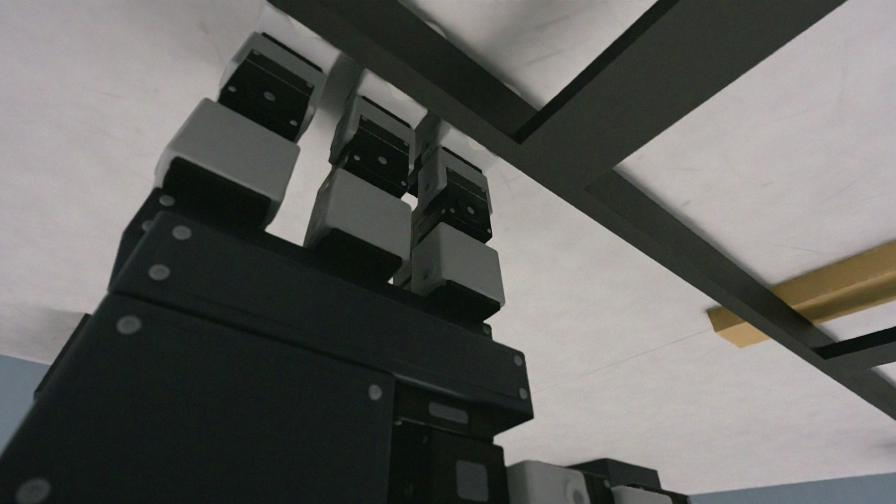

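>>> move(arm7={"target":[0.4206,-0.070,0.850,0,0,1,0],"speed":0.05,"joints":{"hand_current_limit":0.75}}, cameras=["arm7_cam_wrist"])

Scene clock: 162.67 s.
Joint torques (N m): arm1=[1.73 -13.27 10.04 0.01 0.05 0.24] | arm2=[-0.62 -0.56 12.37 2.43 0.06 -0.11] | arm3=[1.9 -8.06 7.98 -0.21 -0.03 0.15] | arm4=[-0.97 -4.25 6.97 1.31 0.28 -0.15] | arm5=[-0.26 1.61 8.73 2.77 0.16 -0.08] | arm6=[0.73 -6.71 9.91 0.59 0.29 -0.07] | arm7=[2.26 -18.08 10.15 0.28 0.01 0.12] | arm8=[0.44 -15.62 13.83 -0.14 0.19 0.05]
Motor temperatures (°C): arm1=[34 35 41 29 31 31] | arm2=[36 34 38 34 30 34] | arm3=[36 32 39 31 32 32] | arm4=[33 35 40 32 29 33] | arm5=[32 31 48 29 31 28] | arm6=[30 31 40 29 30 30] | arm7=[36 35 39 31 32 29] | arm8=[34 36 43 32 29 29]
Heat: arm1: hottest joint3_rad 41 °C; arm2: hottest joint3_rad 38 °C; arm3: hottest joint3_rad 39 °C; arm4: hottest joint3_rad 40 °C; arm5: hottest joint3_rad 48 °C; arm6: hottest joint3_rad 40 °C; arm7: hottest joint3_rad 39 °C; arm8: hottest joint3_rad 43 °C.
move: arm7 off_target
Joint velocities: within noise
arm1, arm2, arm3, arm4, arm5, arm6, arm8: as last shown
arm7.joint_positions: joint1_rad=-0.039 joint2_rad=+1.782 joint3_rad=+1.186 joint4_rad=-1.047 joint5_rad=+0.001 joint6_rad=-0.072 hand_index_mcp=+0.762 hand_index_abd=+0.000 hand_index_pip=+0.582 hand_index_dip=-0.591 hand_middle_mcp=+0.763 hand_middle_abd=+0.000 hand_middle_pip=+0.581 hand_middle_dip=-0.590 hand_ring_mcp=+0.763 hand_ring_abd=+0.000 hand_ring_pip=+0.582 hand_ring_dip=-0.590 hand_thumb_cmc=+0.712 hand_thumb_axl=+0.677 hand_thumb_mcp=+0.223 hand_thumb_ipl=+0.168 hand_current_limit=+0.750 hand_speed=-0.600
arm7.joint_status: all done
arm7.hand_state: goal,goal,goal,goal,goal,goal,goal,goal,goal,goal,goal,goal,goal,goal,goal,goal
arm7.index_mcp_current_ma: 22
arm7.index_abd_current_ma: 0
arm7.index_pip_current_ma: 14
arm7.index_dip_current_ma: 23
arm7.middle_mcp_current_ma: 25
arm7.middle_abd_current_ma: 0
arm7.middle_pip_current_ma: 13
arm7.middle_dip_current_ma: 26
arm7.ring_mcp_current_ma: 24
arm7.ring_abd_current_ma: 1
arm7.ring_pip_current_ma: 16
arm7.ring_dip_current_ma: 28
arm7.thumb_cmc_current_ma: -4
arm7.thumb_axl_current_ma: -1
arm7.thumb_mcp_current_ma: -8
arm7.thumb_ipl_current_ma: -1
arm7.hand_goal_index_mcp: 0.754
arm7.hand_goal_index_abd: 0.000
arm7.hand_goal_index_pip: 0.576
arm7.hand_goal_index_dip: -0.600
arm7.hand_goal_middle_mcp: 0.754
arm7.hand_goal_middle_abd: 0.000
arm7.hand_goal_middle_pip: 0.576
arm7.hand_goal_middle_dip: -0.600
arm7.hand_goal_ring_mcp: 0.754
arm7.hand_goal_ring_abd: 0.000
arm7.hand_goal_ring_pip: 0.576
arm7.hand_goal_ring_dip: -0.600
arm7.hand_goal_thumb_cmc: 0.714
arm7.hand_goal_thumb_axl: 0.678
arm7.hand_goal_thumb_mcp: 0.226
arm7.hand_goal_thumb_ipl: 0.168
arm7.hand: x=+0.4228 y=-0.0983 z=+0.8159 quat_wxyz=(-0.002, +0.001, +0.999, -0.038) (m; scene frame)
arm7.hand_target: x=+0.4204 y=-0.0719 z=+0.8506 quat_wxyz=(+0.000, +0.000, +1.000, +0.000) (m; scene frame)
arm7.hand_status: off_target (0.044 m and 4.3 deg from the pose sent, 0.045 m and 2.8 deg at the start)
pictures: arm7_cam_wrist
Images, in order (width x height): arm7_cam_wrist 896x504.

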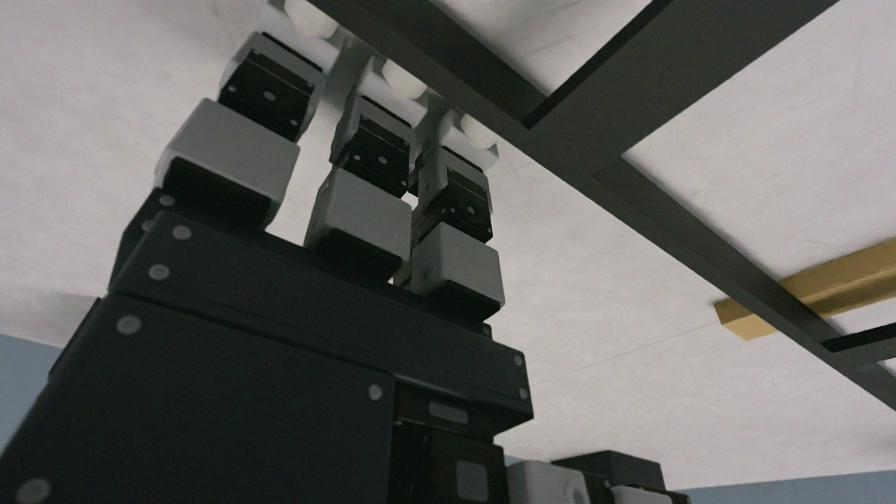

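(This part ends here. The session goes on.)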